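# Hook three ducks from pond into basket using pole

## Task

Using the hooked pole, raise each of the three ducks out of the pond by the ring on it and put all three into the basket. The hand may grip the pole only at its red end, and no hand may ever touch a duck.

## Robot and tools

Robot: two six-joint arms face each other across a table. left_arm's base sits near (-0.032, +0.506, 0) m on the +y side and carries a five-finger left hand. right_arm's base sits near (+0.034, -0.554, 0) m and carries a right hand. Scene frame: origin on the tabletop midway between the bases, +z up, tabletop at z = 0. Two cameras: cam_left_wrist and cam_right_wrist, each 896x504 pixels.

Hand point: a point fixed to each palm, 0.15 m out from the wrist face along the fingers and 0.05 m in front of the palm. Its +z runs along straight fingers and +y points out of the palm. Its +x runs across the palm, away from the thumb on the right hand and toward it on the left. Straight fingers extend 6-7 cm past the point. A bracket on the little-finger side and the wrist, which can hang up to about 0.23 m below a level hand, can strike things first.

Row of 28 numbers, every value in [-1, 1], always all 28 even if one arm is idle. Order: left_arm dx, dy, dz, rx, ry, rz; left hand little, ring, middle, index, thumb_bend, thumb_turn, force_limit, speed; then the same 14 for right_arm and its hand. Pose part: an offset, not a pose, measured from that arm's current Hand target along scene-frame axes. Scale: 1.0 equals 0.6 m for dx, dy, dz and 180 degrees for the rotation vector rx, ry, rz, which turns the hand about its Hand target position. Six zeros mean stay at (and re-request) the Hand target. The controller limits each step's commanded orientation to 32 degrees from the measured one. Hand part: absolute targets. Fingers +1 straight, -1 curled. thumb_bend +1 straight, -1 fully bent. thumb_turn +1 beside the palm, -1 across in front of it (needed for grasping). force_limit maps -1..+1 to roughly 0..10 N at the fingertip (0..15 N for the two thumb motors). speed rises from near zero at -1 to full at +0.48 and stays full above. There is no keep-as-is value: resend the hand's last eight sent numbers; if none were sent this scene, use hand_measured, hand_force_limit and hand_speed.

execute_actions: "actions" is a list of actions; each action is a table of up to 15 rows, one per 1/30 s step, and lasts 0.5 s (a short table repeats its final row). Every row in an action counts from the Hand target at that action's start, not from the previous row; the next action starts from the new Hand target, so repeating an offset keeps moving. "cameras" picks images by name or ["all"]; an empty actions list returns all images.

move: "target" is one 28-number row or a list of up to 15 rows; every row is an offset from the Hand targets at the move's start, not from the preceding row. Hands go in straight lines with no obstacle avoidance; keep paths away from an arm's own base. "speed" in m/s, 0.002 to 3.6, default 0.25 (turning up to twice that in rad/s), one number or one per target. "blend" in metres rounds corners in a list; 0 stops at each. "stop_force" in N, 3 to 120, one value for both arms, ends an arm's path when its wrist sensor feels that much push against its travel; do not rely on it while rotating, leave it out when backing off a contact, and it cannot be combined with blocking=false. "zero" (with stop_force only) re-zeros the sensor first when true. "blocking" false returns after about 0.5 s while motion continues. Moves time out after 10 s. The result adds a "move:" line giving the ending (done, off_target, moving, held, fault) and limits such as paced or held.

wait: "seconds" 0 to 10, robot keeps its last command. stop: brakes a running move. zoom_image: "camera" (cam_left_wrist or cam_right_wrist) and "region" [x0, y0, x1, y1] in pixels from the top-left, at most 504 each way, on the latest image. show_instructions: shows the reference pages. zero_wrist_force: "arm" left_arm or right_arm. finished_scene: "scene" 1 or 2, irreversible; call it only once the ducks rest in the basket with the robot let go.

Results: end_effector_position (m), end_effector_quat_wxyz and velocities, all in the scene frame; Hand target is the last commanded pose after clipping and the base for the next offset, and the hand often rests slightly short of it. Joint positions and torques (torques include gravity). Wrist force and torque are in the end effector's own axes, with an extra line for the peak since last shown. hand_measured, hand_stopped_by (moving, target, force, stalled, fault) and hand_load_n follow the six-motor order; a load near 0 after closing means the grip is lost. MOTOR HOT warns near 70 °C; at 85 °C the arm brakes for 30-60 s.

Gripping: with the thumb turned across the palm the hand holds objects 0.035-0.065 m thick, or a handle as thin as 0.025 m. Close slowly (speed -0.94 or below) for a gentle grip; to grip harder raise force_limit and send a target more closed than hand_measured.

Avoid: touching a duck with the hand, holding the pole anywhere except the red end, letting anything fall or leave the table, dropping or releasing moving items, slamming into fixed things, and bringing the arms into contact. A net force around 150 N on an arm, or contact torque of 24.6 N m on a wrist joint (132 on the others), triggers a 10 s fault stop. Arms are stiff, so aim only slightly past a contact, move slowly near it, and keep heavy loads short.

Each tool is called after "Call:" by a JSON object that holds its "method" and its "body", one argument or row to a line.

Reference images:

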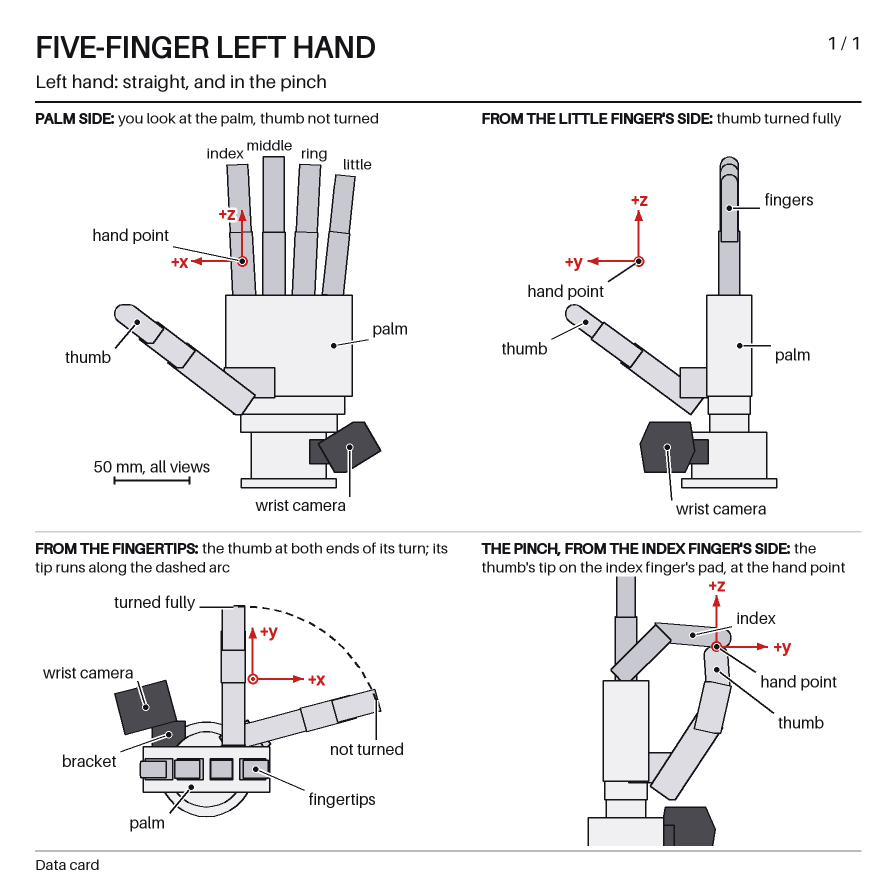

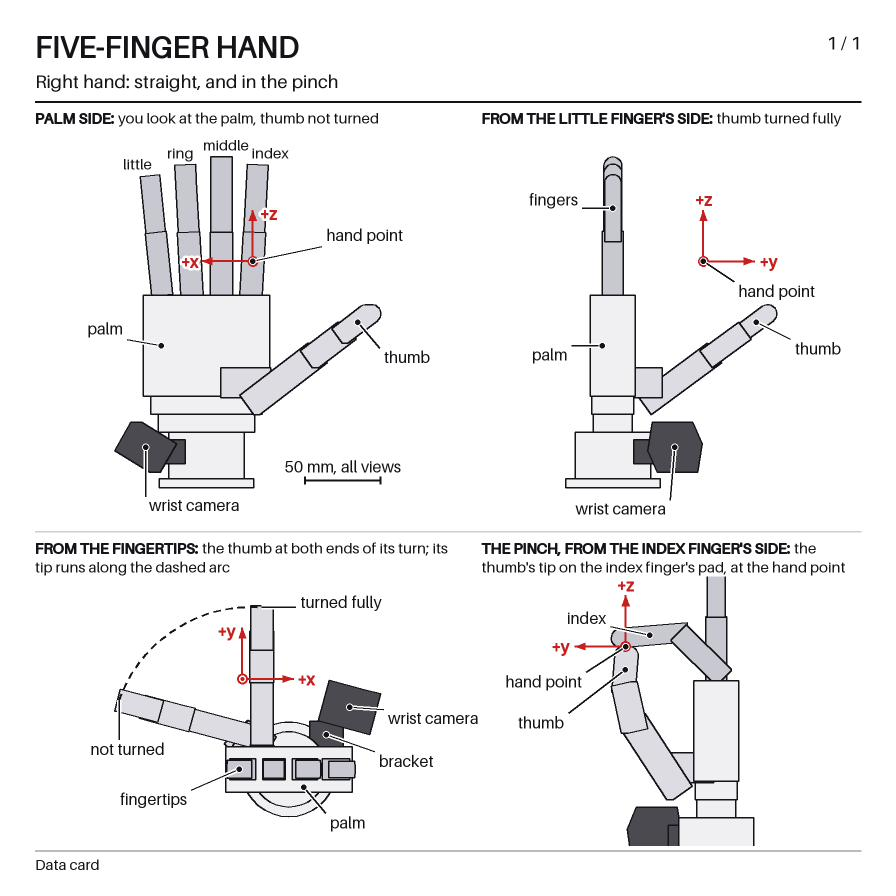

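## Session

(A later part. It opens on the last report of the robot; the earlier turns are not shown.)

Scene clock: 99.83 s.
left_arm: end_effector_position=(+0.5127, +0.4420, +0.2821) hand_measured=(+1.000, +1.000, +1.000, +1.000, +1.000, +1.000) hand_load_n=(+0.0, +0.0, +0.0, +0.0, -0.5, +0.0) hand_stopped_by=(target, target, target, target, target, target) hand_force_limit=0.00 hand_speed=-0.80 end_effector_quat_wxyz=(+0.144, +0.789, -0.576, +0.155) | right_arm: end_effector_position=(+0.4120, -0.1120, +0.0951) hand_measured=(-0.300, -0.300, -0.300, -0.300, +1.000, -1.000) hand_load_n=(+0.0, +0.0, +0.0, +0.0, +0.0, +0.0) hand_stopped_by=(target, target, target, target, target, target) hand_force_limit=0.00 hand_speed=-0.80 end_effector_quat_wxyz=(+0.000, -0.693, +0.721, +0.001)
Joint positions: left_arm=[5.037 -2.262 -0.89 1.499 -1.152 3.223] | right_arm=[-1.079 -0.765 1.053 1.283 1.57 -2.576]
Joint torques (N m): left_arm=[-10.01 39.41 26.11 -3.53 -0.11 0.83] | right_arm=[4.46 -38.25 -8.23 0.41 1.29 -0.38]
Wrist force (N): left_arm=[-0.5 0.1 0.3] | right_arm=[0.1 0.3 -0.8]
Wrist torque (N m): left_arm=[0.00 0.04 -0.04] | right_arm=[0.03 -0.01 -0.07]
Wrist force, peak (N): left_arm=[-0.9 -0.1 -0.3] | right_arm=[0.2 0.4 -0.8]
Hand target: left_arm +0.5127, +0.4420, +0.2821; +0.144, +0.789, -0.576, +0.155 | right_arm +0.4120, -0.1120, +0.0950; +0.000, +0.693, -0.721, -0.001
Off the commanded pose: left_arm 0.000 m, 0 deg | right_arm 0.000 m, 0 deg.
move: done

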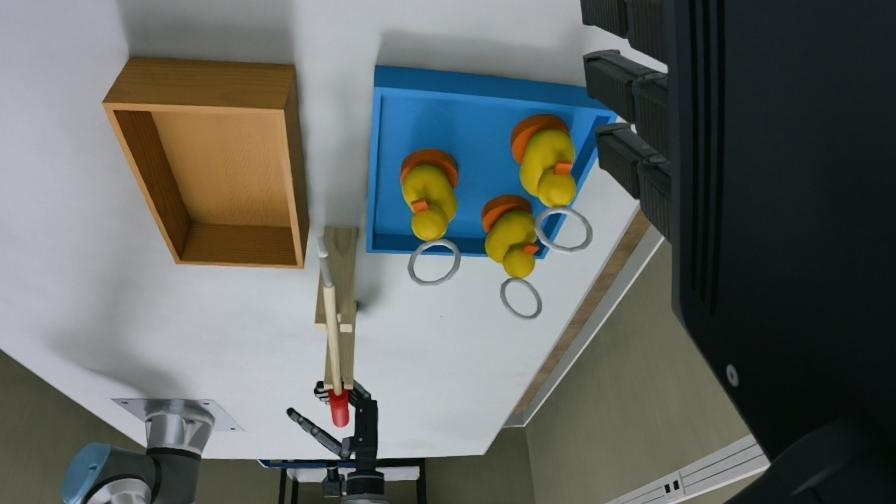

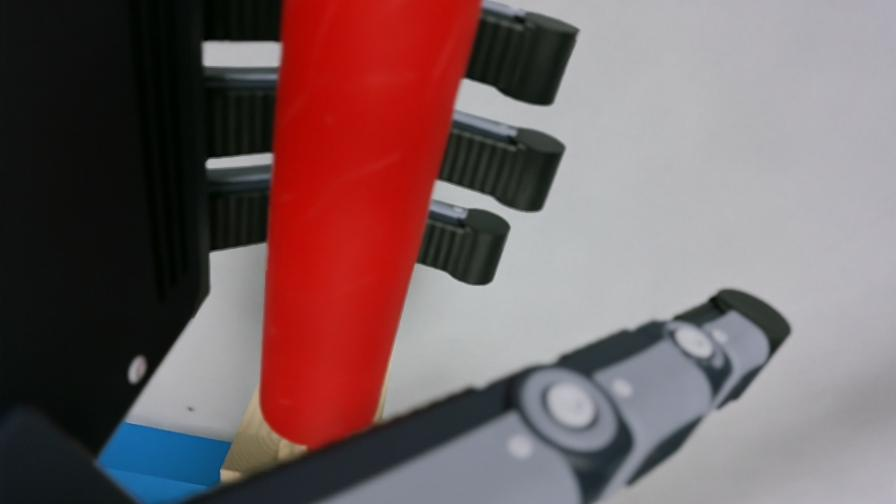

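Call:
{"method": "move", "body": {
  "target": [
    [0,0,0,0,0,0,1,1,1,1,1,1,0,-0.8,0,0,0,0,0,0,-1,-1,-1,-1,1,-1,0,-0.7]
  ],
  "speed": 0.04,
  "cameras": ["all"]
}}

Call:
{"method": "zoom_image", "body": {
  "camera": "cam_left_wrist",
  "region": [290, 220, 400, 460]
}}

Scene clock: 102.23 s.
left_arm: end_effector_position=(+0.5127, +0.4420, +0.2821) hand_measured=(+1.000, +1.000, +1.000, +1.000, +1.000, +1.000) hand_load_n=(+0.0, +0.0, +0.0, +0.0, -0.5, +0.0) hand_stopped_by=(target, target, target, target, target, target) hand_force_limit=0.00 hand_speed=-0.80 end_effector_quat_wxyz=(+0.144, +0.789, -0.576, +0.155) | right_arm: end_effector_position=(+0.4120, -0.1120, +0.0950) hand_measured=(-1.000, -1.000, -0.996, -0.986, +1.000, -1.000) hand_load_n=(+0.0, +3.0, +7.0, +9.5, +0.0, +0.0) hand_stopped_by=(target, target, force, force, target, target) hand_force_limit=0.00 hand_speed=-0.70 end_effector_quat_wxyz=(+0.000, -0.693, +0.721, +0.001)
Joint positions: left_arm=[5.037 -2.262 -0.89 1.499 -1.152 3.223] | right_arm=[-1.079 -0.765 1.053 1.282 1.57 -2.576]
Joint torques (N m): left_arm=[-10.26 39.65 26.6 -3.53 -0.09 0.82] | right_arm=[-0.06 -41.3 -9.91 1.69 1.43 1.82]
Wrist force (N): left_arm=[-0.2 -0.1 -0.5] | right_arm=[0.3 6.2 0.6]
Wrist torque (N m): left_arm=[0.01 -0.03 -0.02] | right_arm=[0.28 0.20 -1.02]
Wrist force, peak (N): left_arm=[-0.9 0.0 0.2] | right_arm=[0.4 6.1 1.1]
Hand target: left_arm +0.5127, +0.4420, +0.2821; +0.144, +0.789, -0.576, +0.155 | right_arm +0.4120, -0.1120, +0.0950; +0.000, +0.693, -0.721, -0.001
Off the commanded pose: left_arm 0.000 m, 0 deg | right_arm 0.000 m, 0 deg.
move: done

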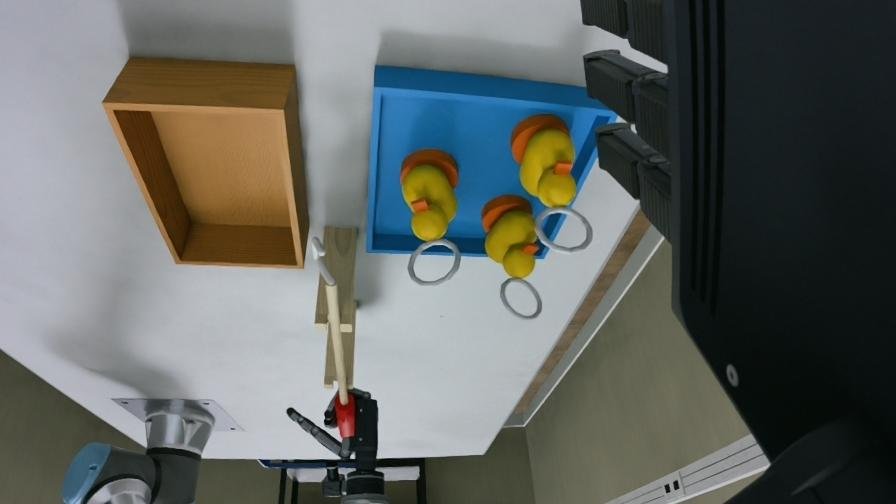

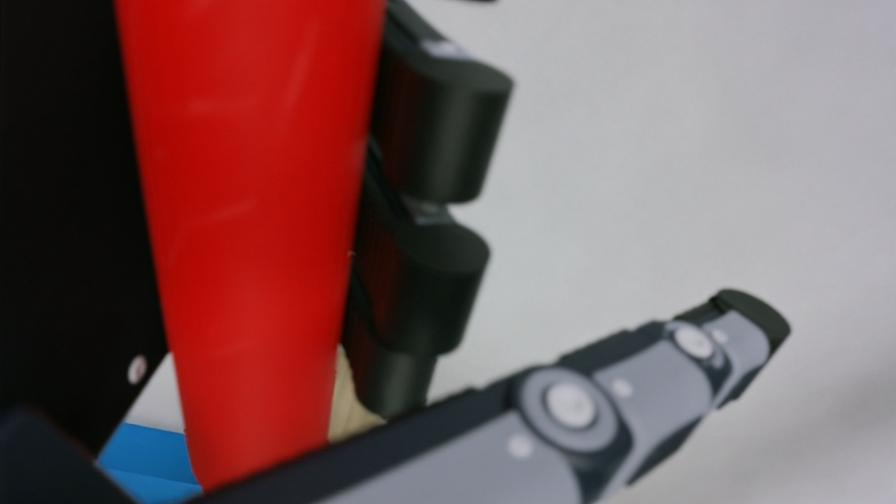

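Scaled by 2.100 from the camera's 896x504 image, which has a finer 1280x720 frame.

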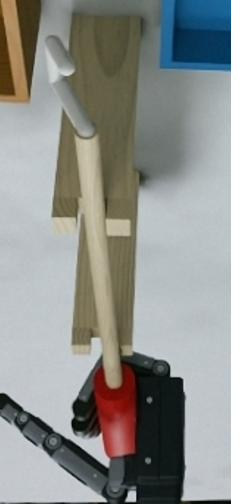

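Call:
{"method": "move", "body": {
  "target": [0,0,0,0,0,0,1,1,1,1,1,1,0,-0.8,-0.0083,0,0.0083,0,0,0,-1,-1,-1,-1,1,-1,0,-0.7],
  "speed": 0.02
}}

Scene clock: 105.17 s.
left_arm: end_effector_position=(+0.5127, +0.4420, +0.2821) hand_measured=(+1.000, +1.000, +1.000, +1.000, +1.000, +1.000) hand_load_n=(+0.0, +0.0, +0.0, +0.0, +0.0, +0.0) hand_stopped_by=(target, target, target, target, target, target) hand_force_limit=0.00 hand_speed=-0.80 end_effector_quat_wxyz=(+0.144, +0.789, -0.576, +0.155) | right_arm: end_effector_position=(+0.4071, -0.1120, +0.0998) hand_measured=(-1.000, -1.000, -0.996, -0.986, +1.000, -1.000) hand_load_n=(+0.0, +3.5, +6.0, +7.0, +0.0, +0.0) hand_stopped_by=(target, target, force, force, target, target) hand_force_limit=0.00 hand_speed=-0.70 end_effector_quat_wxyz=(+0.000, -0.693, +0.721, +0.001)
Joint positions: left_arm=[5.037 -2.262 -0.89 1.499 -1.152 3.223] | right_arm=[-1.075 -0.778 1.064 1.285 1.57 -2.572]
Joint torques (N m): left_arm=[-9.55 40.07 26.5 -3.47 -0.18 0.73] | right_arm=[6.76 -49.81 -6.14 4.93 1.35 1.96]
Wrist force (N): left_arm=[-0.6 0.1 -0.2] | right_arm=[0.1 0.5 -0.3]
Wrist torque (N m): left_arm=[0.03 0.04 -0.05] | right_arm=[0.06 0.03 -0.06]
Wrist force, peak (N): left_arm=[-0.9 -0.1 -0.1] | right_arm=[0.4 6.3 0.6]
Hand target: left_arm +0.5127, +0.4420, +0.2821; +0.144, +0.789, -0.576, +0.155 | right_arm +0.4070, -0.1120, +0.0999; +0.000, +0.693, -0.721, -0.001
Off the commanded pose: left_arm 0.000 m, 0 deg | right_arm 0.000 m, 0 deg.
move: done

Call:
{"method": "move", "body": {
  "target": [0,0,0,0,0,0,1,1,1,1,1,1,0,-0.8,0,0,0.2,0,0,0,-1,-1,-1,-1,1,-1,0,-0.7],
  "speed": 0.08,
  "cameras": ["all"]
}}

Call:
{"method": "zoom_image", "body": {
  "camera": "cam_left_wrist",
  "region": [240, 240, 400, 500]
}}

Scene clock: 108.30 s.
left_arm: end_effector_position=(+0.5127, +0.4420, +0.2821) hand_measured=(+1.000, +1.000, +1.000, +1.000, +1.000, +1.000) hand_load_n=(+0.0, +0.0, +0.0, +0.5, +0.0, +0.0) hand_stopped_by=(target, target, target, target, target, target) hand_force_limit=0.00 hand_speed=-0.80 end_effector_quat_wxyz=(+0.144, +0.789, -0.576, +0.155) | right_arm: end_effector_position=(+0.4070, -0.1121, +0.2198) hand_measured=(-1.000, -1.000, -0.996, -0.986, +1.000, -1.000) hand_load_n=(+0.0, +3.0, +6.0, +6.5, +0.0, +0.0) hand_stopped_by=(target, target, force, force, target, target) hand_force_limit=0.00 hand_speed=-0.70 end_effector_quat_wxyz=(+0.000, -0.693, +0.721, +0.001)
Joint positions: left_arm=[5.037 -2.262 -0.89 1.499 -1.152 3.223] | right_arm=[-1.075 -0.83 0.846 1.555 1.57 -2.572]
Joint torques (N m): left_arm=[-9.79 39.64 26.04 -3.47 -0.1 0.61] | right_arm=[3.51 -39.96 -28.22 4.83 1.76 -0.26]
Wrist force (N): left_arm=[-0.2 -0.3 -0.2] | right_arm=[0.3 0.2 0.2]
Wrist torque (N m): left_arm=[-0.03 -0.02 -0.01] | right_arm=[0.01 0.02 -0.04]
Wrist force, peak (N): left_arm=[-0.8 0.3 0.2] | right_arm=[0.4 0.7 0.0]
Hand target: left_arm +0.5127, +0.4420, +0.2821; +0.144, +0.789, -0.576, +0.155 | right_arm +0.4070, -0.1120, +0.2199; +0.000, +0.693, -0.721, -0.001
Off the commanded pose: left_arm 0.000 m, 0 deg | right_arm 0.000 m, 0 deg.
move: done

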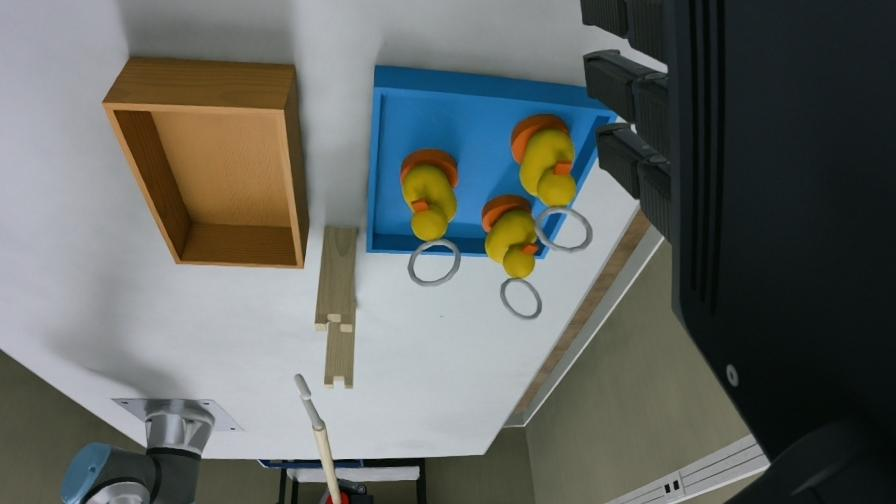

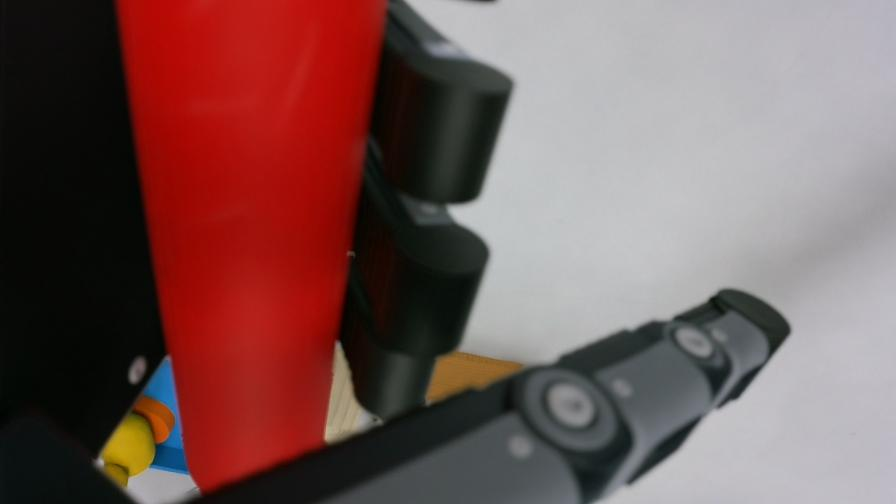

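Scaled by 1.938 from the camera's 896x504 image, which has a finer 1280x720 frame.

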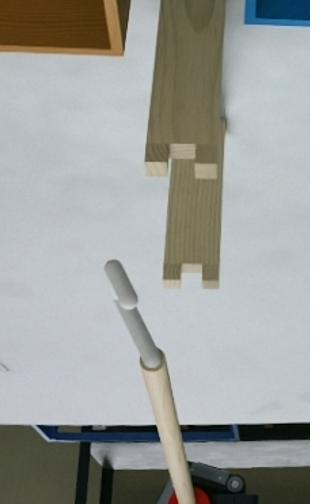

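Call:
{"method": "zoom_image", "body": {
  "camera": "cam_left_wrist",
  "region": [270, 360, 350, 460]
}}

Call:
{"method": "zoom_image", "body": {
  "camera": "cam_left_wrist",
  "region": [390, 100, 610, 330]
}}

Scaled by 5.040 from the camera's 896x504 image, which has a finer 1280x720 frame.

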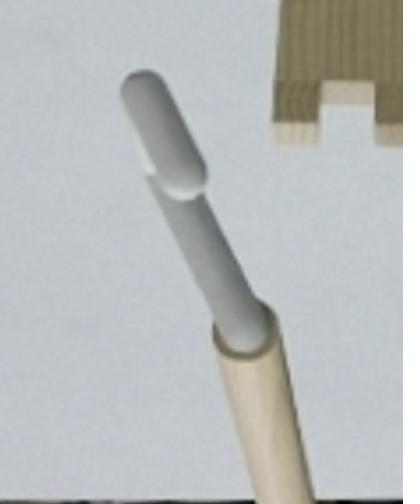

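Scaled by 2.191 from the camera's 896x504 image, which has a finer 1280x720 frame.

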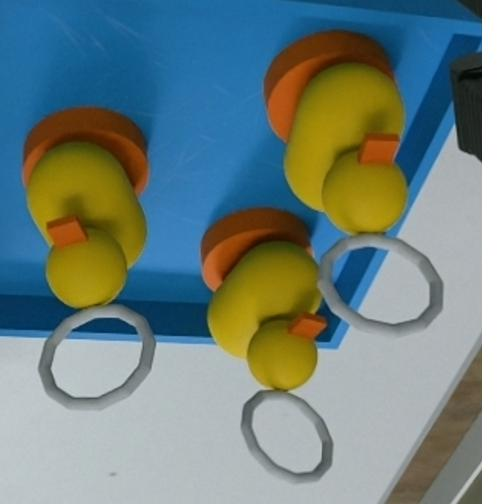

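Call:
{"method": "move", "body": {
  "target": [-0.3243,-0.285,-0.0283,0,0,0.2911,1,1,1,1,1,1,0,-0.8,0.2,-0.1117,-0.15,-0.0042,-0.111,0,-1,-1,-1,-1,1,-1,0,-0.7],
  "speed": 0.2,
  "cameras": ["all"]
}}

Scene clock: 129.90 s.
left_arm: end_effector_position=(+0.3181, +0.2711, +0.2651) hand_measured=(+1.000, +1.000, +1.000, +1.000, +1.000, +1.000) hand_load_n=(+0.0, +0.0, +0.0, +0.0, +0.0, +0.0) hand_stopped_by=(target, target, target, target, target, target) hand_force_limit=0.00 hand_speed=-0.80 end_effector_quat_wxyz=(+0.060, +0.963, -0.169, +0.203) | right_arm: end_effector_position=(+0.5270, -0.1790, +0.1300) hand_measured=(-1.000, -1.000, -0.996, -0.986, +1.000, -1.000) hand_load_n=(+0.0, +3.0, +5.5, +6.5, +0.0, +0.0) hand_stopped_by=(target, target, force, force, target, target) hand_force_limit=0.00 hand_speed=-0.70 end_effector_quat_wxyz=(+0.121, -0.683, +0.710, -0.125)
Joint positions: left_arm=[4.702 -1.462 -1.861 2.131 -1.37 1.919] | right_arm=[-1.199 -0.88 1.068 1.066 1.718 -2.719]
Joint torques (N m): left_arm=[-11.97 26.36 13.18 -0.63 -1.21 -2.2] | right_arm=[-6.58 -50.4 -9.39 -0.16 2.35 -2.15]
Wrist force (N): left_arm=[-1.1 -0.3 -0.3] | right_arm=[0.2 0.5 0.4]
Wrist torque (N m): left_arm=[-0.05 0.10 0.05] | right_arm=[0.12 0.02 0.00]
Wrist force, peak (N): left_arm=[-1.1 0.3 -0.5] | right_arm=[0.4 0.6 0.8]
Hand target: left_arm +0.3181, +0.2710, +0.2651; +0.060, +0.963, -0.169, +0.203 | right_arm +0.5270, -0.1791, +0.1299; -0.121, +0.683, -0.710, +0.125
Off the commanded pose: left_arm 0.000 m, 0 deg | right_arm 0.000 m, 0 deg.
move: done

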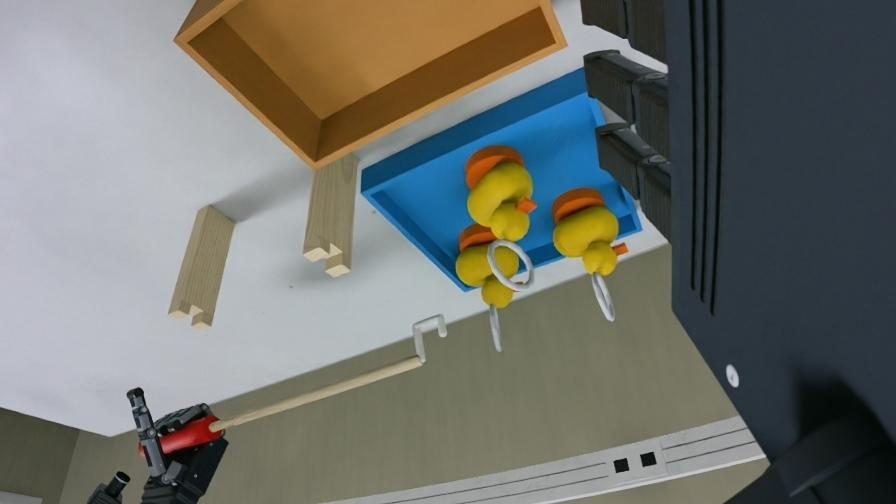

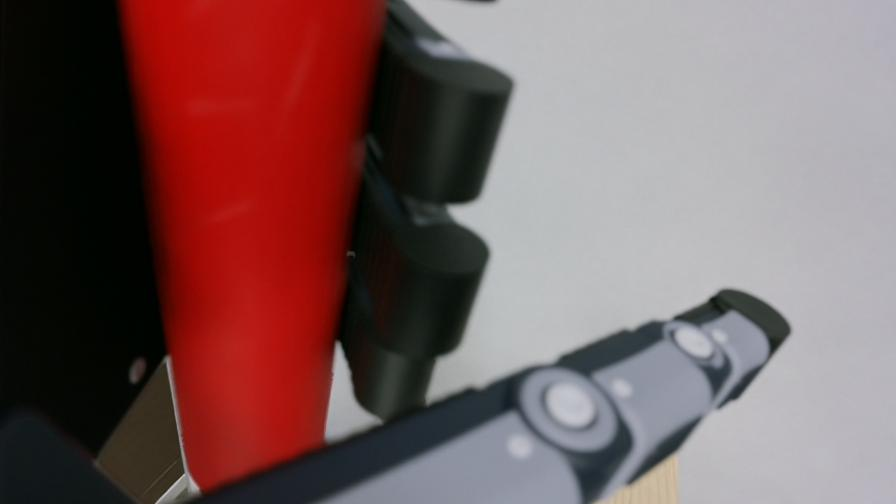

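Call:
{"method": "move", "body": {
  "target": [0.3243,0.285,0.0283,0,0,-0.2911,1,1,1,1,1,1,0,-0.8,0.0167,0.07,-0.06,0,0,0,-1,-1,-1,-1,1,-1,0,-0.7],
  "speed": 0.15,
  "cameras": ["cam_left_wrist"]
}}

Scene clock: 144.10 s.
left_arm: end_effector_position=(+0.5126, +0.4420, +0.2821) hand_measured=(+1.000, +1.000, +1.000, +1.000, +1.000, +1.000) hand_load_n=(+0.0, +0.0, +0.0, -0.5, +0.0, +0.0) hand_stopped_by=(target, target, target, target, target, target) hand_force_limit=0.00 hand_speed=-0.80 end_effector_quat_wxyz=(+0.144, +0.789, -0.576, +0.155) | right_arm: end_effector_position=(+0.5370, -0.1371, +0.0939) hand_measured=(-1.000, -1.000, -0.996, -0.986, +1.000, -1.000) hand_load_n=(+0.0, +3.0, +5.5, +6.5, +0.0, +0.0) hand_stopped_by=(target, target, force, force, target, target) hand_force_limit=0.00 hand_speed=-0.70 end_effector_quat_wxyz=(+0.121, -0.683, +0.710, -0.125)
Joint positions: left_arm=[5.037 -2.261 -0.89 1.5 -1.152 3.223] | right_arm=[-1.141 -0.765 0.963 1.065 1.736 -2.663]
Joint torques (N m): left_arm=[-10.86 38.49 25.42 -4.2 -0.88 2.02] | right_arm=[6.85 -41.8 -31.77 4.42 2.53 1.83]
Wrist force (N): left_arm=[-0.4 0.0 -0.5] | right_arm=[-0.1 0.5 0.3]
Wrist torque (N m): left_arm=[0.02 0.00 -0.02] | right_arm=[0.16 0.06 -0.12]
Wrist force, peak (N): left_arm=[-1.0 -0.5 -0.3] | right_arm=[0.7 0.4 0.9]
Hand target: left_arm +0.5127, +0.4420, +0.2821; +0.144, +0.789, -0.576, +0.155 | right_arm +0.5370, -0.1371, +0.0939; -0.121, +0.683, -0.710, +0.125
Off the commanded pose: left_arm 0.000 m, 0 deg | right_arm 0.000 m, 0 deg.
move: done
Images, in order (width x height): cam_left_wrist 896x504.

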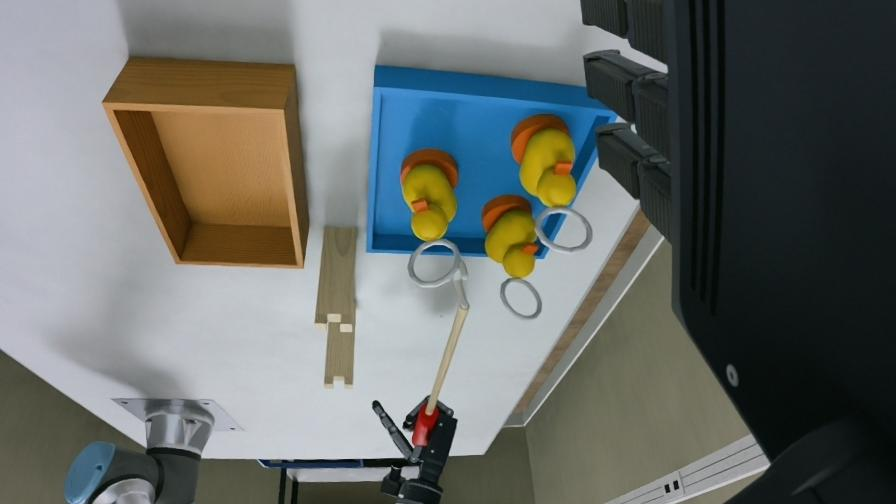

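Call:
{"method": "zoom_image", "body": {
  "camera": "cam_left_wrist",
  "region": [380, 200, 500, 320]
}}

Scaled by 4.200 from the camera's 896x504 image, which has a finer 1280x720 frame.

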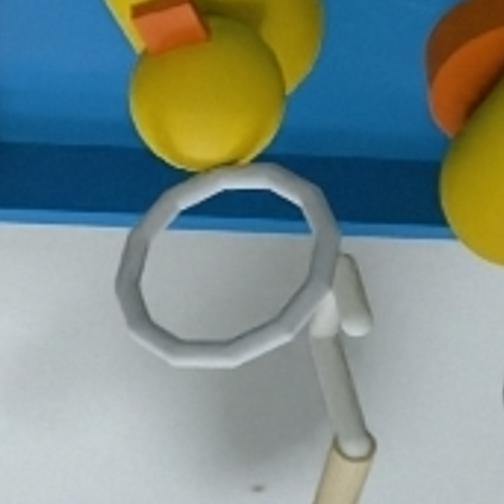

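Call:
{"method": "move", "body": {
  "target": [0,0,0,0,0,0,1,1,1,1,1,1,0,-0.8,-0.0475,-0.05,0.0,0,0,0,-1,-1,-1,-1,1,-1,0,-0.7],
  "speed": 0.06,
  "cameras": ["cam_left_wrist"]
}}

Call:
{"method": "zoom_image", "body": {
  "camera": "cam_left_wrist",
  "region": [380, 200, 500, 320]
}}

Scene clock: 151.00 s.
left_arm: end_effector_position=(+0.5127, +0.4420, +0.2821) hand_measured=(+1.000, +1.000, +1.000, +1.000, +1.000, +1.000) hand_load_n=(+0.0, +0.0, +0.0, +0.0, -0.5, +0.0) hand_stopped_by=(target, target, target, target, target, target) hand_force_limit=0.00 hand_speed=-0.80 end_effector_quat_wxyz=(+0.144, +0.789, -0.576, +0.155) | right_arm: end_effector_position=(+0.5086, -0.1670, +0.0939) hand_measured=(-1.000, -1.000, -0.996, -0.986, +1.000, -1.000) hand_load_n=(+0.0, +3.5, +6.0, +6.5, +0.0, +0.0) hand_stopped_by=(target, target, force, force, target, target) hand_force_limit=0.00 hand_speed=-0.70 end_effector_quat_wxyz=(+0.121, -0.683, +0.710, -0.125)
Joint positions: left_arm=[5.037 -2.262 -0.89 1.499 -1.152 3.223] | right_arm=[-1.166 -0.876 1.157 0.978 1.728 -2.687]
Joint torques (N m): left_arm=[-10.43 37.91 26.49 -4.2 -0.87 2.09] | right_arm=[-6.8 -50.05 -7.08 -0.22 -1.72 -1.91]
Wrist force (N): left_arm=[-0.7 -0.1 -0.1] | right_arm=[0.1 0.1 0.3]
Wrist torque (N m): left_arm=[-0.01 0.05 -0.04] | right_arm=[0.05 0.03 -0.06]
Wrist force, peak (N): left_arm=[-0.7 -0.2 -0.5] | right_arm=[0.3 0.8 0.5]
Hand target: left_arm +0.5127, +0.4420, +0.2821; +0.144, +0.789, -0.576, +0.155 | right_arm +0.5085, -0.1671, +0.0939; -0.121, +0.683, -0.710, +0.125
Off the commanded pose: left_arm 0.000 m, 0 deg | right_arm 0.000 m, 0 deg.
move: done
Images, in order (width x height): cam_left_wrist 896x504.

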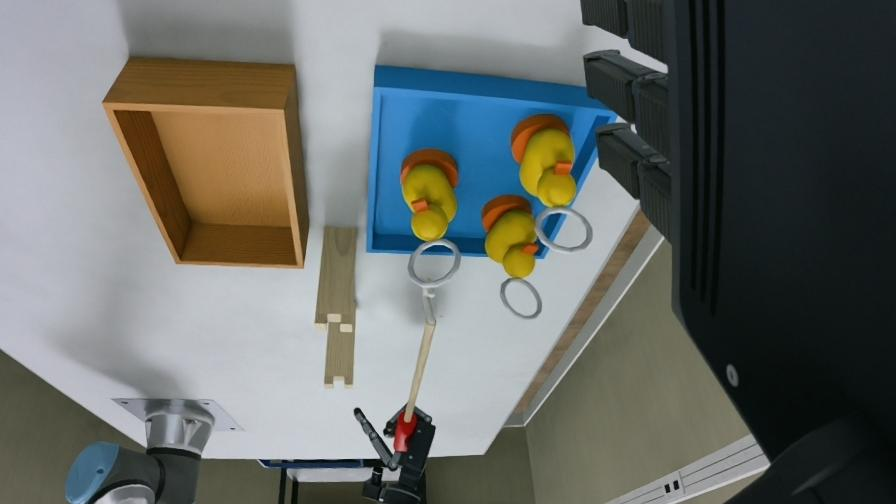

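Scaled by 4.200 from the camera's 896x504 image, which has a finer 1280x720 frame.

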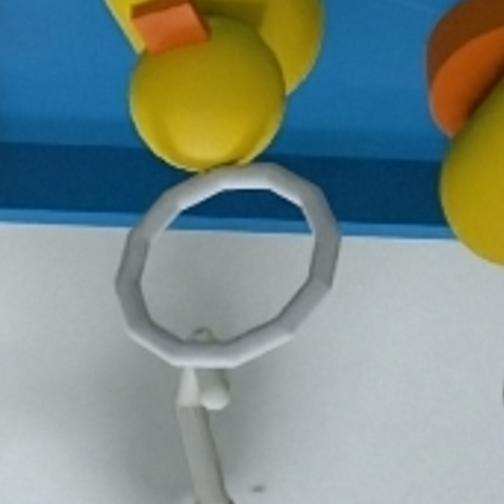

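Call:
{"method": "move", "body": {
  "target": [0,0,0,0,0,0,1,1,1,1,1,1,0,-0.8,0.0018,0.05,0.0,0,0,0,-1,-1,-1,-1,1,-1,0,-0.7],
  "speed": 0.05,
  "cameras": ["cam_left_wrist"]
}}

Call:
{"method": "zoom_image", "body": {
  "camera": "cam_left_wrist",
  "region": [380, 200, 500, 320]
}}

Scene clock: 154.73 s.
left_arm: end_effector_position=(+0.5127, +0.4420, +0.2821) hand_measured=(+1.000, +1.000, +1.000, +1.000, +1.000, +1.000) hand_load_n=(-0.5, +0.0, +0.0, +0.0, +0.0, +0.0) hand_stopped_by=(target, target, target, target, target, target) hand_force_limit=0.00 hand_speed=-0.80 end_effector_quat_wxyz=(+0.144, +0.789, -0.576, +0.155) | right_arm: end_effector_position=(+0.5096, -0.1371, +0.0939) hand_measured=(-1.000, -1.000, -0.996, -0.986, +1.000, -1.000) hand_load_n=(+0.0, +3.0, +5.5, +6.5, +0.0, +0.0) hand_stopped_by=(target, target, force, force, target, target) hand_force_limit=0.00 hand_speed=-0.70 end_effector_quat_wxyz=(+0.121, -0.683, +0.710, -0.125)
Joint positions: left_arm=[5.037 -2.262 -0.89 1.499 -1.152 3.223] | right_arm=[-1.119 -0.823 1.067 1.022 1.742 -2.642]
Joint torques (N m): left_arm=[-10.05 37.85 27.36 -4.07 -0.75 1.96] | right_arm=[6.38 -39.9 -30.45 4.38 2.35 1.67]
Wrist force (N): left_arm=[-0.3 0.0 0.0] | right_arm=[-0.2 0.3 0.1]
Wrist torque (N m): left_arm=[0.00 0.00 -0.03] | right_arm=[0.12 0.07 -0.14]
Wrist force, peak (N): left_arm=[-1.0 -0.2 0.1] | right_arm=[-0.1 0.6 0.3]
Hand target: left_arm +0.5127, +0.4420, +0.2821; +0.144, +0.789, -0.576, +0.155 | right_arm +0.5096, -0.1371, +0.0939; -0.121, +0.683, -0.710, +0.125
Off the commanded pose: left_arm 0.000 m, 0 deg | right_arm 0.000 m, 0 deg.
move: done
Images, in order (width x height): cam_left_wrist 896x504.

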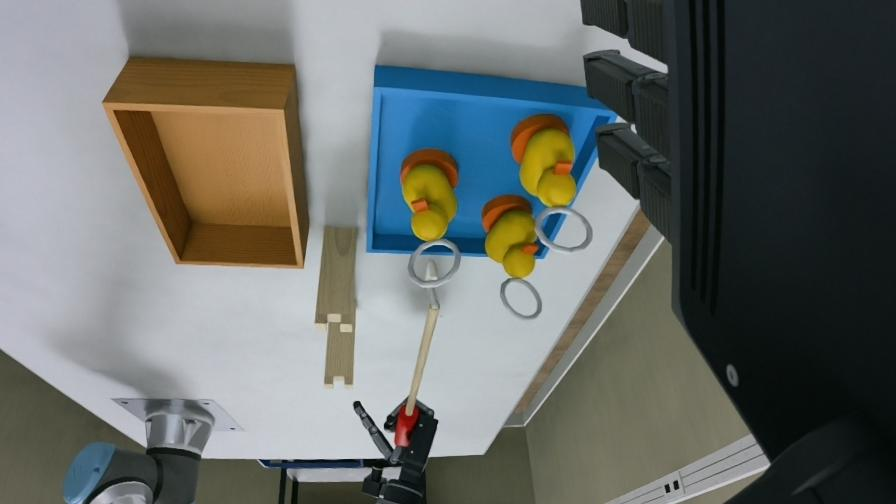

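Scaled by 4.200 from the camera's 896x504 image, which has a finer 1280x720 frame.

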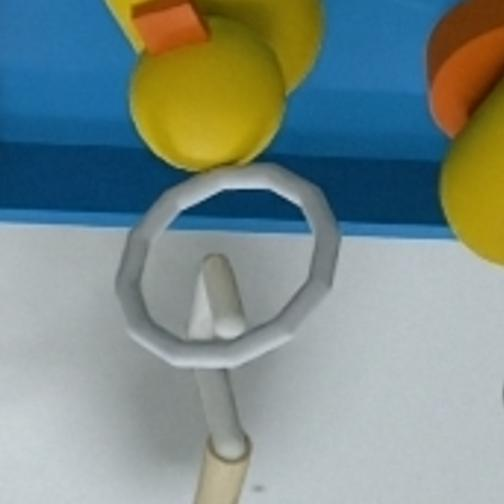

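Call:
{"method": "move", "body": {
  "target": [0,0,0,0,0,0,1,1,1,1,1,1,0,-0.8,0.0017,0.0467,0.0067,0,0,0,-1,-1,-1,-1,1,-1,0,-0.7],
  "speed": 0.04,
  "cameras": ["cam_left_wrist"]
}}

Call:
{"method": "zoom_image", "body": {
  "camera": "cam_left_wrist",
  "region": [380, 200, 500, 320]
}}

Scene clock: 159.50 s.
left_arm: end_effector_position=(+0.5127, +0.4420, +0.2821) hand_measured=(+1.000, +1.000, +1.000, +1.000, +1.000, +1.000) hand_load_n=(+0.0, +0.0, +0.0, +0.0, +0.0, +0.0) hand_stopped_by=(target, target, target, target, target, target) hand_force_limit=0.00 hand_speed=-0.80 end_effector_quat_wxyz=(+0.144, +0.789, -0.576, +0.155) | right_arm: end_effector_position=(+0.5106, -0.1091, +0.0979) hand_measured=(-1.000, -1.000, -0.996, -0.986, +1.000, -1.000) hand_load_n=(+0.0, +3.0, +5.5, +6.5, +0.0, +0.0) hand_stopped_by=(target, target, force, force, target, target) hand_force_limit=0.00 hand_speed=-0.70 end_effector_quat_wxyz=(+0.121, -0.683, +0.710, -0.125)
Joint positions: left_arm=[5.037 -2.262 -0.89 1.499 -1.152 3.223] | right_arm=[-1.078 -0.771 0.965 1.079 1.754 -2.603]
Joint torques (N m): left_arm=[-10.97 38.16 27.4 -4.1 -0.87 1.74] | right_arm=[7.79 -40.69 -31.88 4.56 2.54 1.71]
Wrist force (N): left_arm=[-0.5 -0.2 -0.1] | right_arm=[0.3 0.3 0.5]
Wrist torque (N m): left_arm=[-0.02 0.04 -0.03] | right_arm=[0.08 0.01 -0.13]
Wrist force, peak (N): left_arm=[-0.9 0.0 -0.2] | right_arm=[0.0 0.9 0.5]
Hand target: left_arm +0.5127, +0.4420, +0.2821; +0.144, +0.789, -0.576, +0.155 | right_arm +0.5106, -0.1090, +0.0980; -0.121, +0.683, -0.710, +0.125
Off the commanded pose: left_arm 0.000 m, 0 deg | right_arm 0.000 m, 0 deg.
move: done
Images, in order (width x height): cam_left_wrist 896x504.

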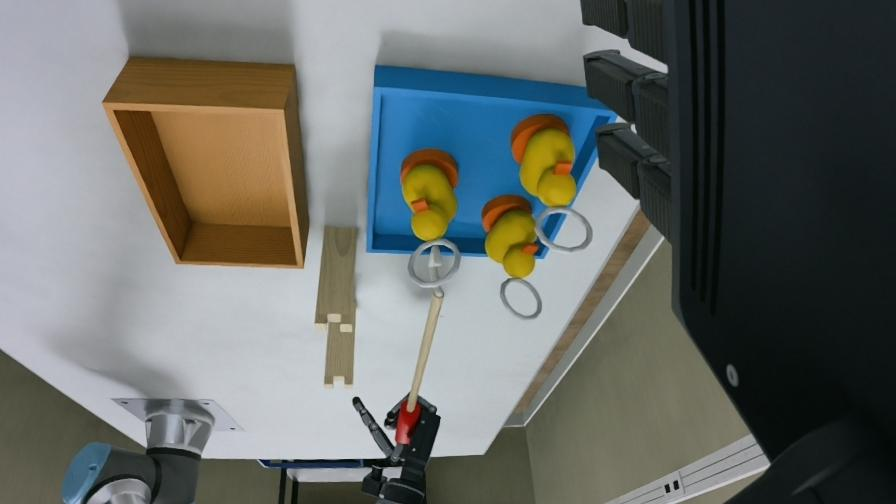

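Scaled by 4.200 from the camera's 896x504 image, which has a finer 1280x720 frame.

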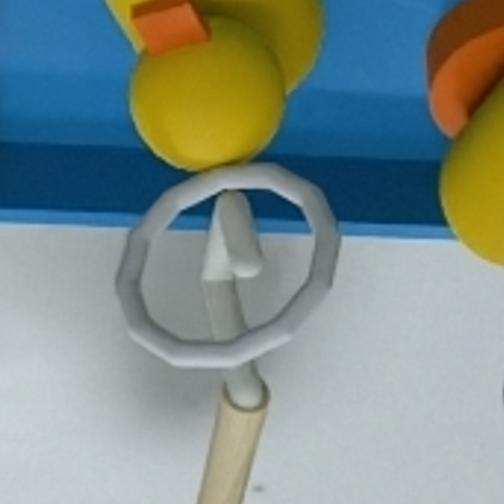

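Call:
{"method": "move", "body": {
  "target": [0,0,0,0,0,0,1,1,1,1,1,1,0,-0.8,0,0,0.05,0,0,0,-1,-1,-1,-1,1,-1,0,-0.7],
  "speed": 0.03,
  "cameras": ["cam_left_wrist"]
}}

Call:
{"method": "zoom_image", "body": {
  "camera": "cam_left_wrist",
  "region": [380, 200, 500, 320]
}}

Scene clock: 161.73 s.
left_arm: end_effector_position=(+0.5127, +0.4420, +0.2821) hand_measured=(+1.000, +1.000, +1.000, +1.000, +1.000, +1.000) hand_load_n=(+0.0, +0.0, +0.0, +0.0, +0.0, +0.0) hand_stopped_by=(target, target, target, target, target, target) hand_force_limit=0.00 hand_speed=-0.80 end_effector_quat_wxyz=(+0.144, +0.789, -0.576, +0.155) | right_arm: end_effector_position=(+0.5106, -0.1090, +0.1278) hand_measured=(-1.000, -1.000, -0.996, -0.986, +1.000, -1.000) hand_load_n=(+0.0, +3.0, +6.0, +6.5, +0.0, +0.0) hand_stopped_by=(target, target, force, force, target, target) hand_force_limit=0.00 hand_speed=-0.70 end_effector_quat_wxyz=(+0.121, -0.683, +0.710, -0.125)
Joint positions: left_arm=[5.037 -2.262 -0.89 1.499 -1.152 3.223] | right_arm=[-1.078 -0.784 0.912 1.145 1.754 -2.602]
Joint torques (N m): left_arm=[-10.69 38.19 26.31 -4 -0.81 1.94] | right_arm=[4.71 -53.88 -30.6 4.51 0.87 1.11]
Wrist force (N): left_arm=[-0.6 -0.2 0.1] | right_arm=[0.0 0.4 0.4]
Wrist torque (N m): left_arm=[-0.04 0.05 -0.04] | right_arm=[0.10 0.06 -0.16]
Wrist force, peak (N): left_arm=[-0.8 -0.2 -0.4] | right_arm=[0.3 0.5 0.9]
Hand target: left_arm +0.5127, +0.4420, +0.2821; +0.144, +0.789, -0.576, +0.155 | right_arm +0.5106, -0.1090, +0.1280; -0.121, +0.683, -0.710, +0.125
Off the commanded pose: left_arm 0.000 m, 0 deg | right_arm 0.000 m, 0 deg.
move: done
Images, in order (width x height): cam_left_wrist 896x504.

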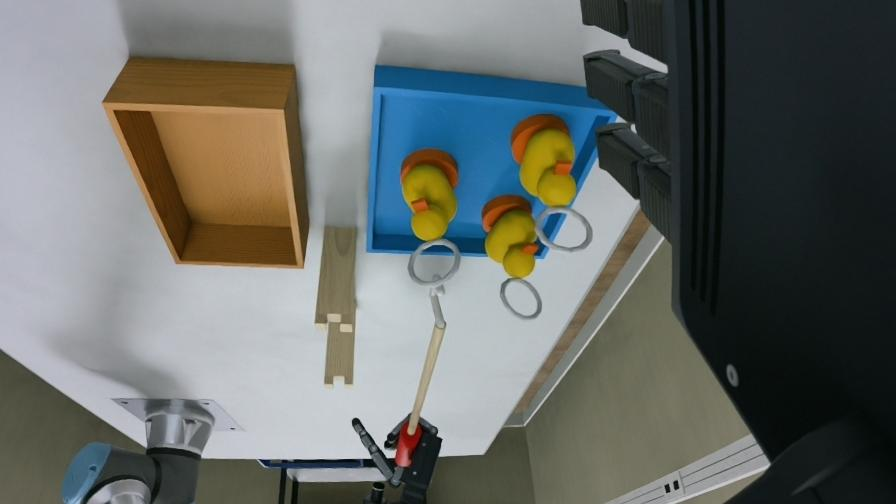

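Scaled by 4.200 from the camera's 896x504 image, which has a finer 1280x720 frame.

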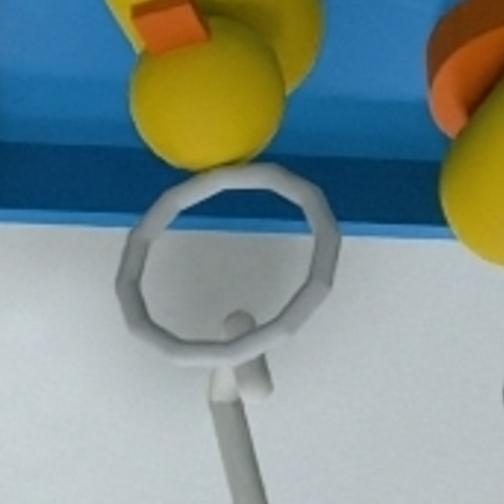

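Call:
{"method": "move", "body": {
  "target": [
    [0,0,0,0,0,0,1,1,1,1,1,1,0,-0.8,0,0,-0.03,0,0,0,-1,-1,-1,-1,1,-1,0,-0.7],
    [0,0,0,0,0,0,1,1,1,1,1,1,0,-0.8,0.001,0.0267,-0.03,0,0,0,-1,-1,-1,-1,1,-1,0,-0.7]
  ],
  "speed": 0.04,
  "cameras": ["cam_left_wrist"]
}}

Call:
{"method": "zoom_image", "body": {
  "camera": "cam_left_wrist",
  "region": [380, 200, 500, 320]
}}

Scene clock: 166.73 s.
left_arm: end_effector_position=(+0.5127, +0.4420, +0.2821) hand_measured=(+1.000, +1.000, +1.000, +1.000, +1.000, +1.000) hand_load_n=(+0.0, +0.0, +0.0, +0.0, -0.5, +0.0) hand_stopped_by=(target, target, target, target, target, target) hand_force_limit=0.00 hand_speed=-0.80 end_effector_quat_wxyz=(+0.144, +0.789, -0.576, +0.155) | right_arm: end_effector_position=(+0.5112, -0.0931, +0.1100) hand_measured=(-1.000, -1.000, -0.996, -0.986, +1.000, -1.000) hand_load_n=(+0.0, +3.5, +6.0, +6.5, +0.0, +0.0) hand_stopped_by=(target, target, force, force, target, target) hand_force_limit=0.00 hand_speed=-0.70 end_effector_quat_wxyz=(+0.121, -0.683, +0.710, -0.125)
Joint positions: left_arm=[5.037 -2.262 -0.89 1.499 -1.152 3.223] | right_arm=[-1.056 -0.742 0.883 1.136 1.761 -2.581]
Joint torques (N m): left_arm=[-10.84 38.49 27.34 -4.13 -0.83 1.72] | right_arm=[5.79 -45.48 -31.02 4.18 2.56 1.66]
Wrist force (N): left_arm=[-0.4 -0.1 0.0] | right_arm=[0.0 0.3 0.4]
Wrist torque (N m): left_arm=[-0.02 0.03 -0.02] | right_arm=[0.08 0.05 -0.17]
Wrist force, peak (N): left_arm=[-0.8 -0.5 -0.4] | right_arm=[0.5 0.5 0.9]
Hand target: left_arm +0.5127, +0.4420, +0.2821; +0.144, +0.789, -0.576, +0.155 | right_arm +0.5112, -0.0930, +0.1100; -0.121, +0.683, -0.710, +0.125
Off the commanded pose: left_arm 0.000 m, 0 deg | right_arm 0.000 m, 0 deg.
move: done
Images, in order (width x height): cam_left_wrist 896x504.

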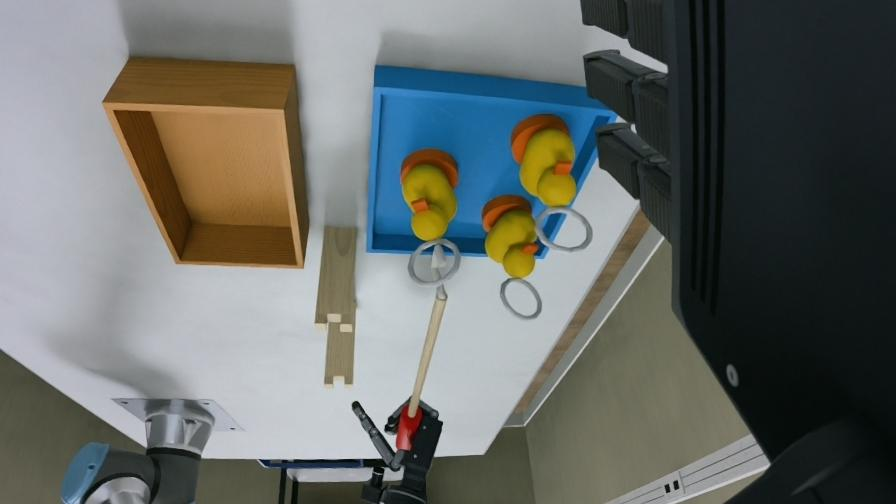

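Scaled by 4.200 from the camera's 896x504 image, which has a finer 1280x720 frame.

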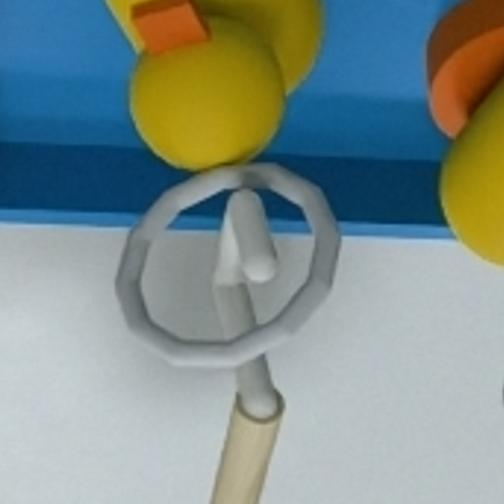

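Call:
{"method": "move", "body": {
  "target": [0,0,0,0,0,0,1,1,1,1,1,1,0,-0.8,-0.005,0,0.0367,0,0,0,-1,-1,-1,-1,1,-1,0,-0.7],
  "speed": 0.03,
  "cameras": ["cam_left_wrist"]
}}

Call:
{"method": "zoom_image", "body": {
  "camera": "cam_left_wrist",
  "region": [380, 200, 500, 320]
}}

Scene clock: 169.03 s.
left_arm: end_effector_position=(+0.5127, +0.4420, +0.2821) hand_measured=(+1.000, +1.000, +1.000, +1.000, +1.000, +1.000) hand_load_n=(+0.0, +0.0, +0.0, +0.0, +0.0, +0.0) hand_stopped_by=(target, target, target, target, target, target) hand_force_limit=0.00 hand_speed=-0.80 end_effector_quat_wxyz=(+0.144, +0.789, -0.576, +0.155) | right_arm: end_effector_position=(+0.5082, -0.0930, +0.1318) hand_measured=(-1.000, -1.000, -0.996, -0.986, +1.000, -1.000) hand_load_n=(+0.0, +3.5, +6.0, +6.5, +0.0, +0.0) hand_stopped_by=(target, target, force, force, target, target) hand_force_limit=0.00 hand_speed=-0.70 end_effector_quat_wxyz=(+0.121, -0.683, +0.710, -0.125)
Joint positions: left_arm=[5.037 -2.262 -0.89 1.499 -1.152 3.223] | right_arm=[-1.053 -0.756 0.853 1.181 1.762 -2.578]
Joint torques (N m): left_arm=[-10.53 37.93 26.91 -3.92 -0.77 1.73] | right_arm=[6.19 -54.58 -29.92 4.1 2.63 1.95]
Wrist force (N): left_arm=[-0.3 -0.3 -0.1] | right_arm=[0.0 0.5 0.2]
Wrist torque (N m): left_arm=[-0.05 0.00 -0.01] | right_arm=[0.10 0.05 -0.19]
Wrist force, peak (N): left_arm=[-1.0 0.0 0.0] | right_arm=[0.0 0.6 0.7]
Hand target: left_arm +0.5127, +0.4420, +0.2821; +0.144, +0.789, -0.576, +0.155 | right_arm +0.5082, -0.0930, +0.1320; -0.121, +0.683, -0.710, +0.125
Off the commanded pose: left_arm 0.000 m, 0 deg | right_arm 0.000 m, 0 deg.
move: done
Images, in order (width x height): cam_left_wrist 896x504.

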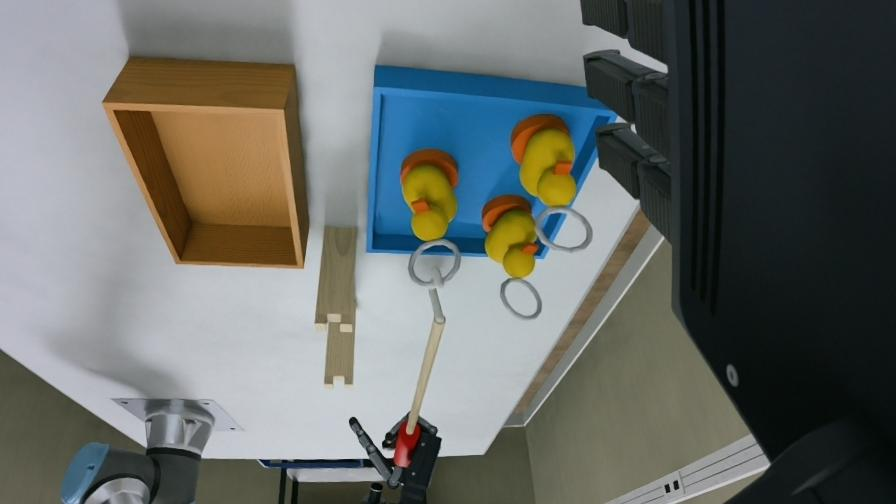

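Scaled by 4.200 from the camera's 896x504 image, which has a finer 1280x720 frame.

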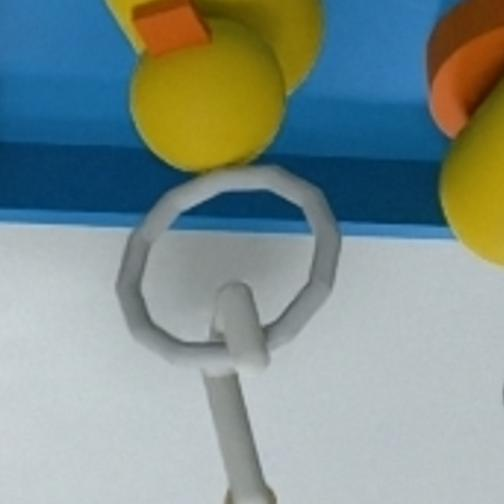

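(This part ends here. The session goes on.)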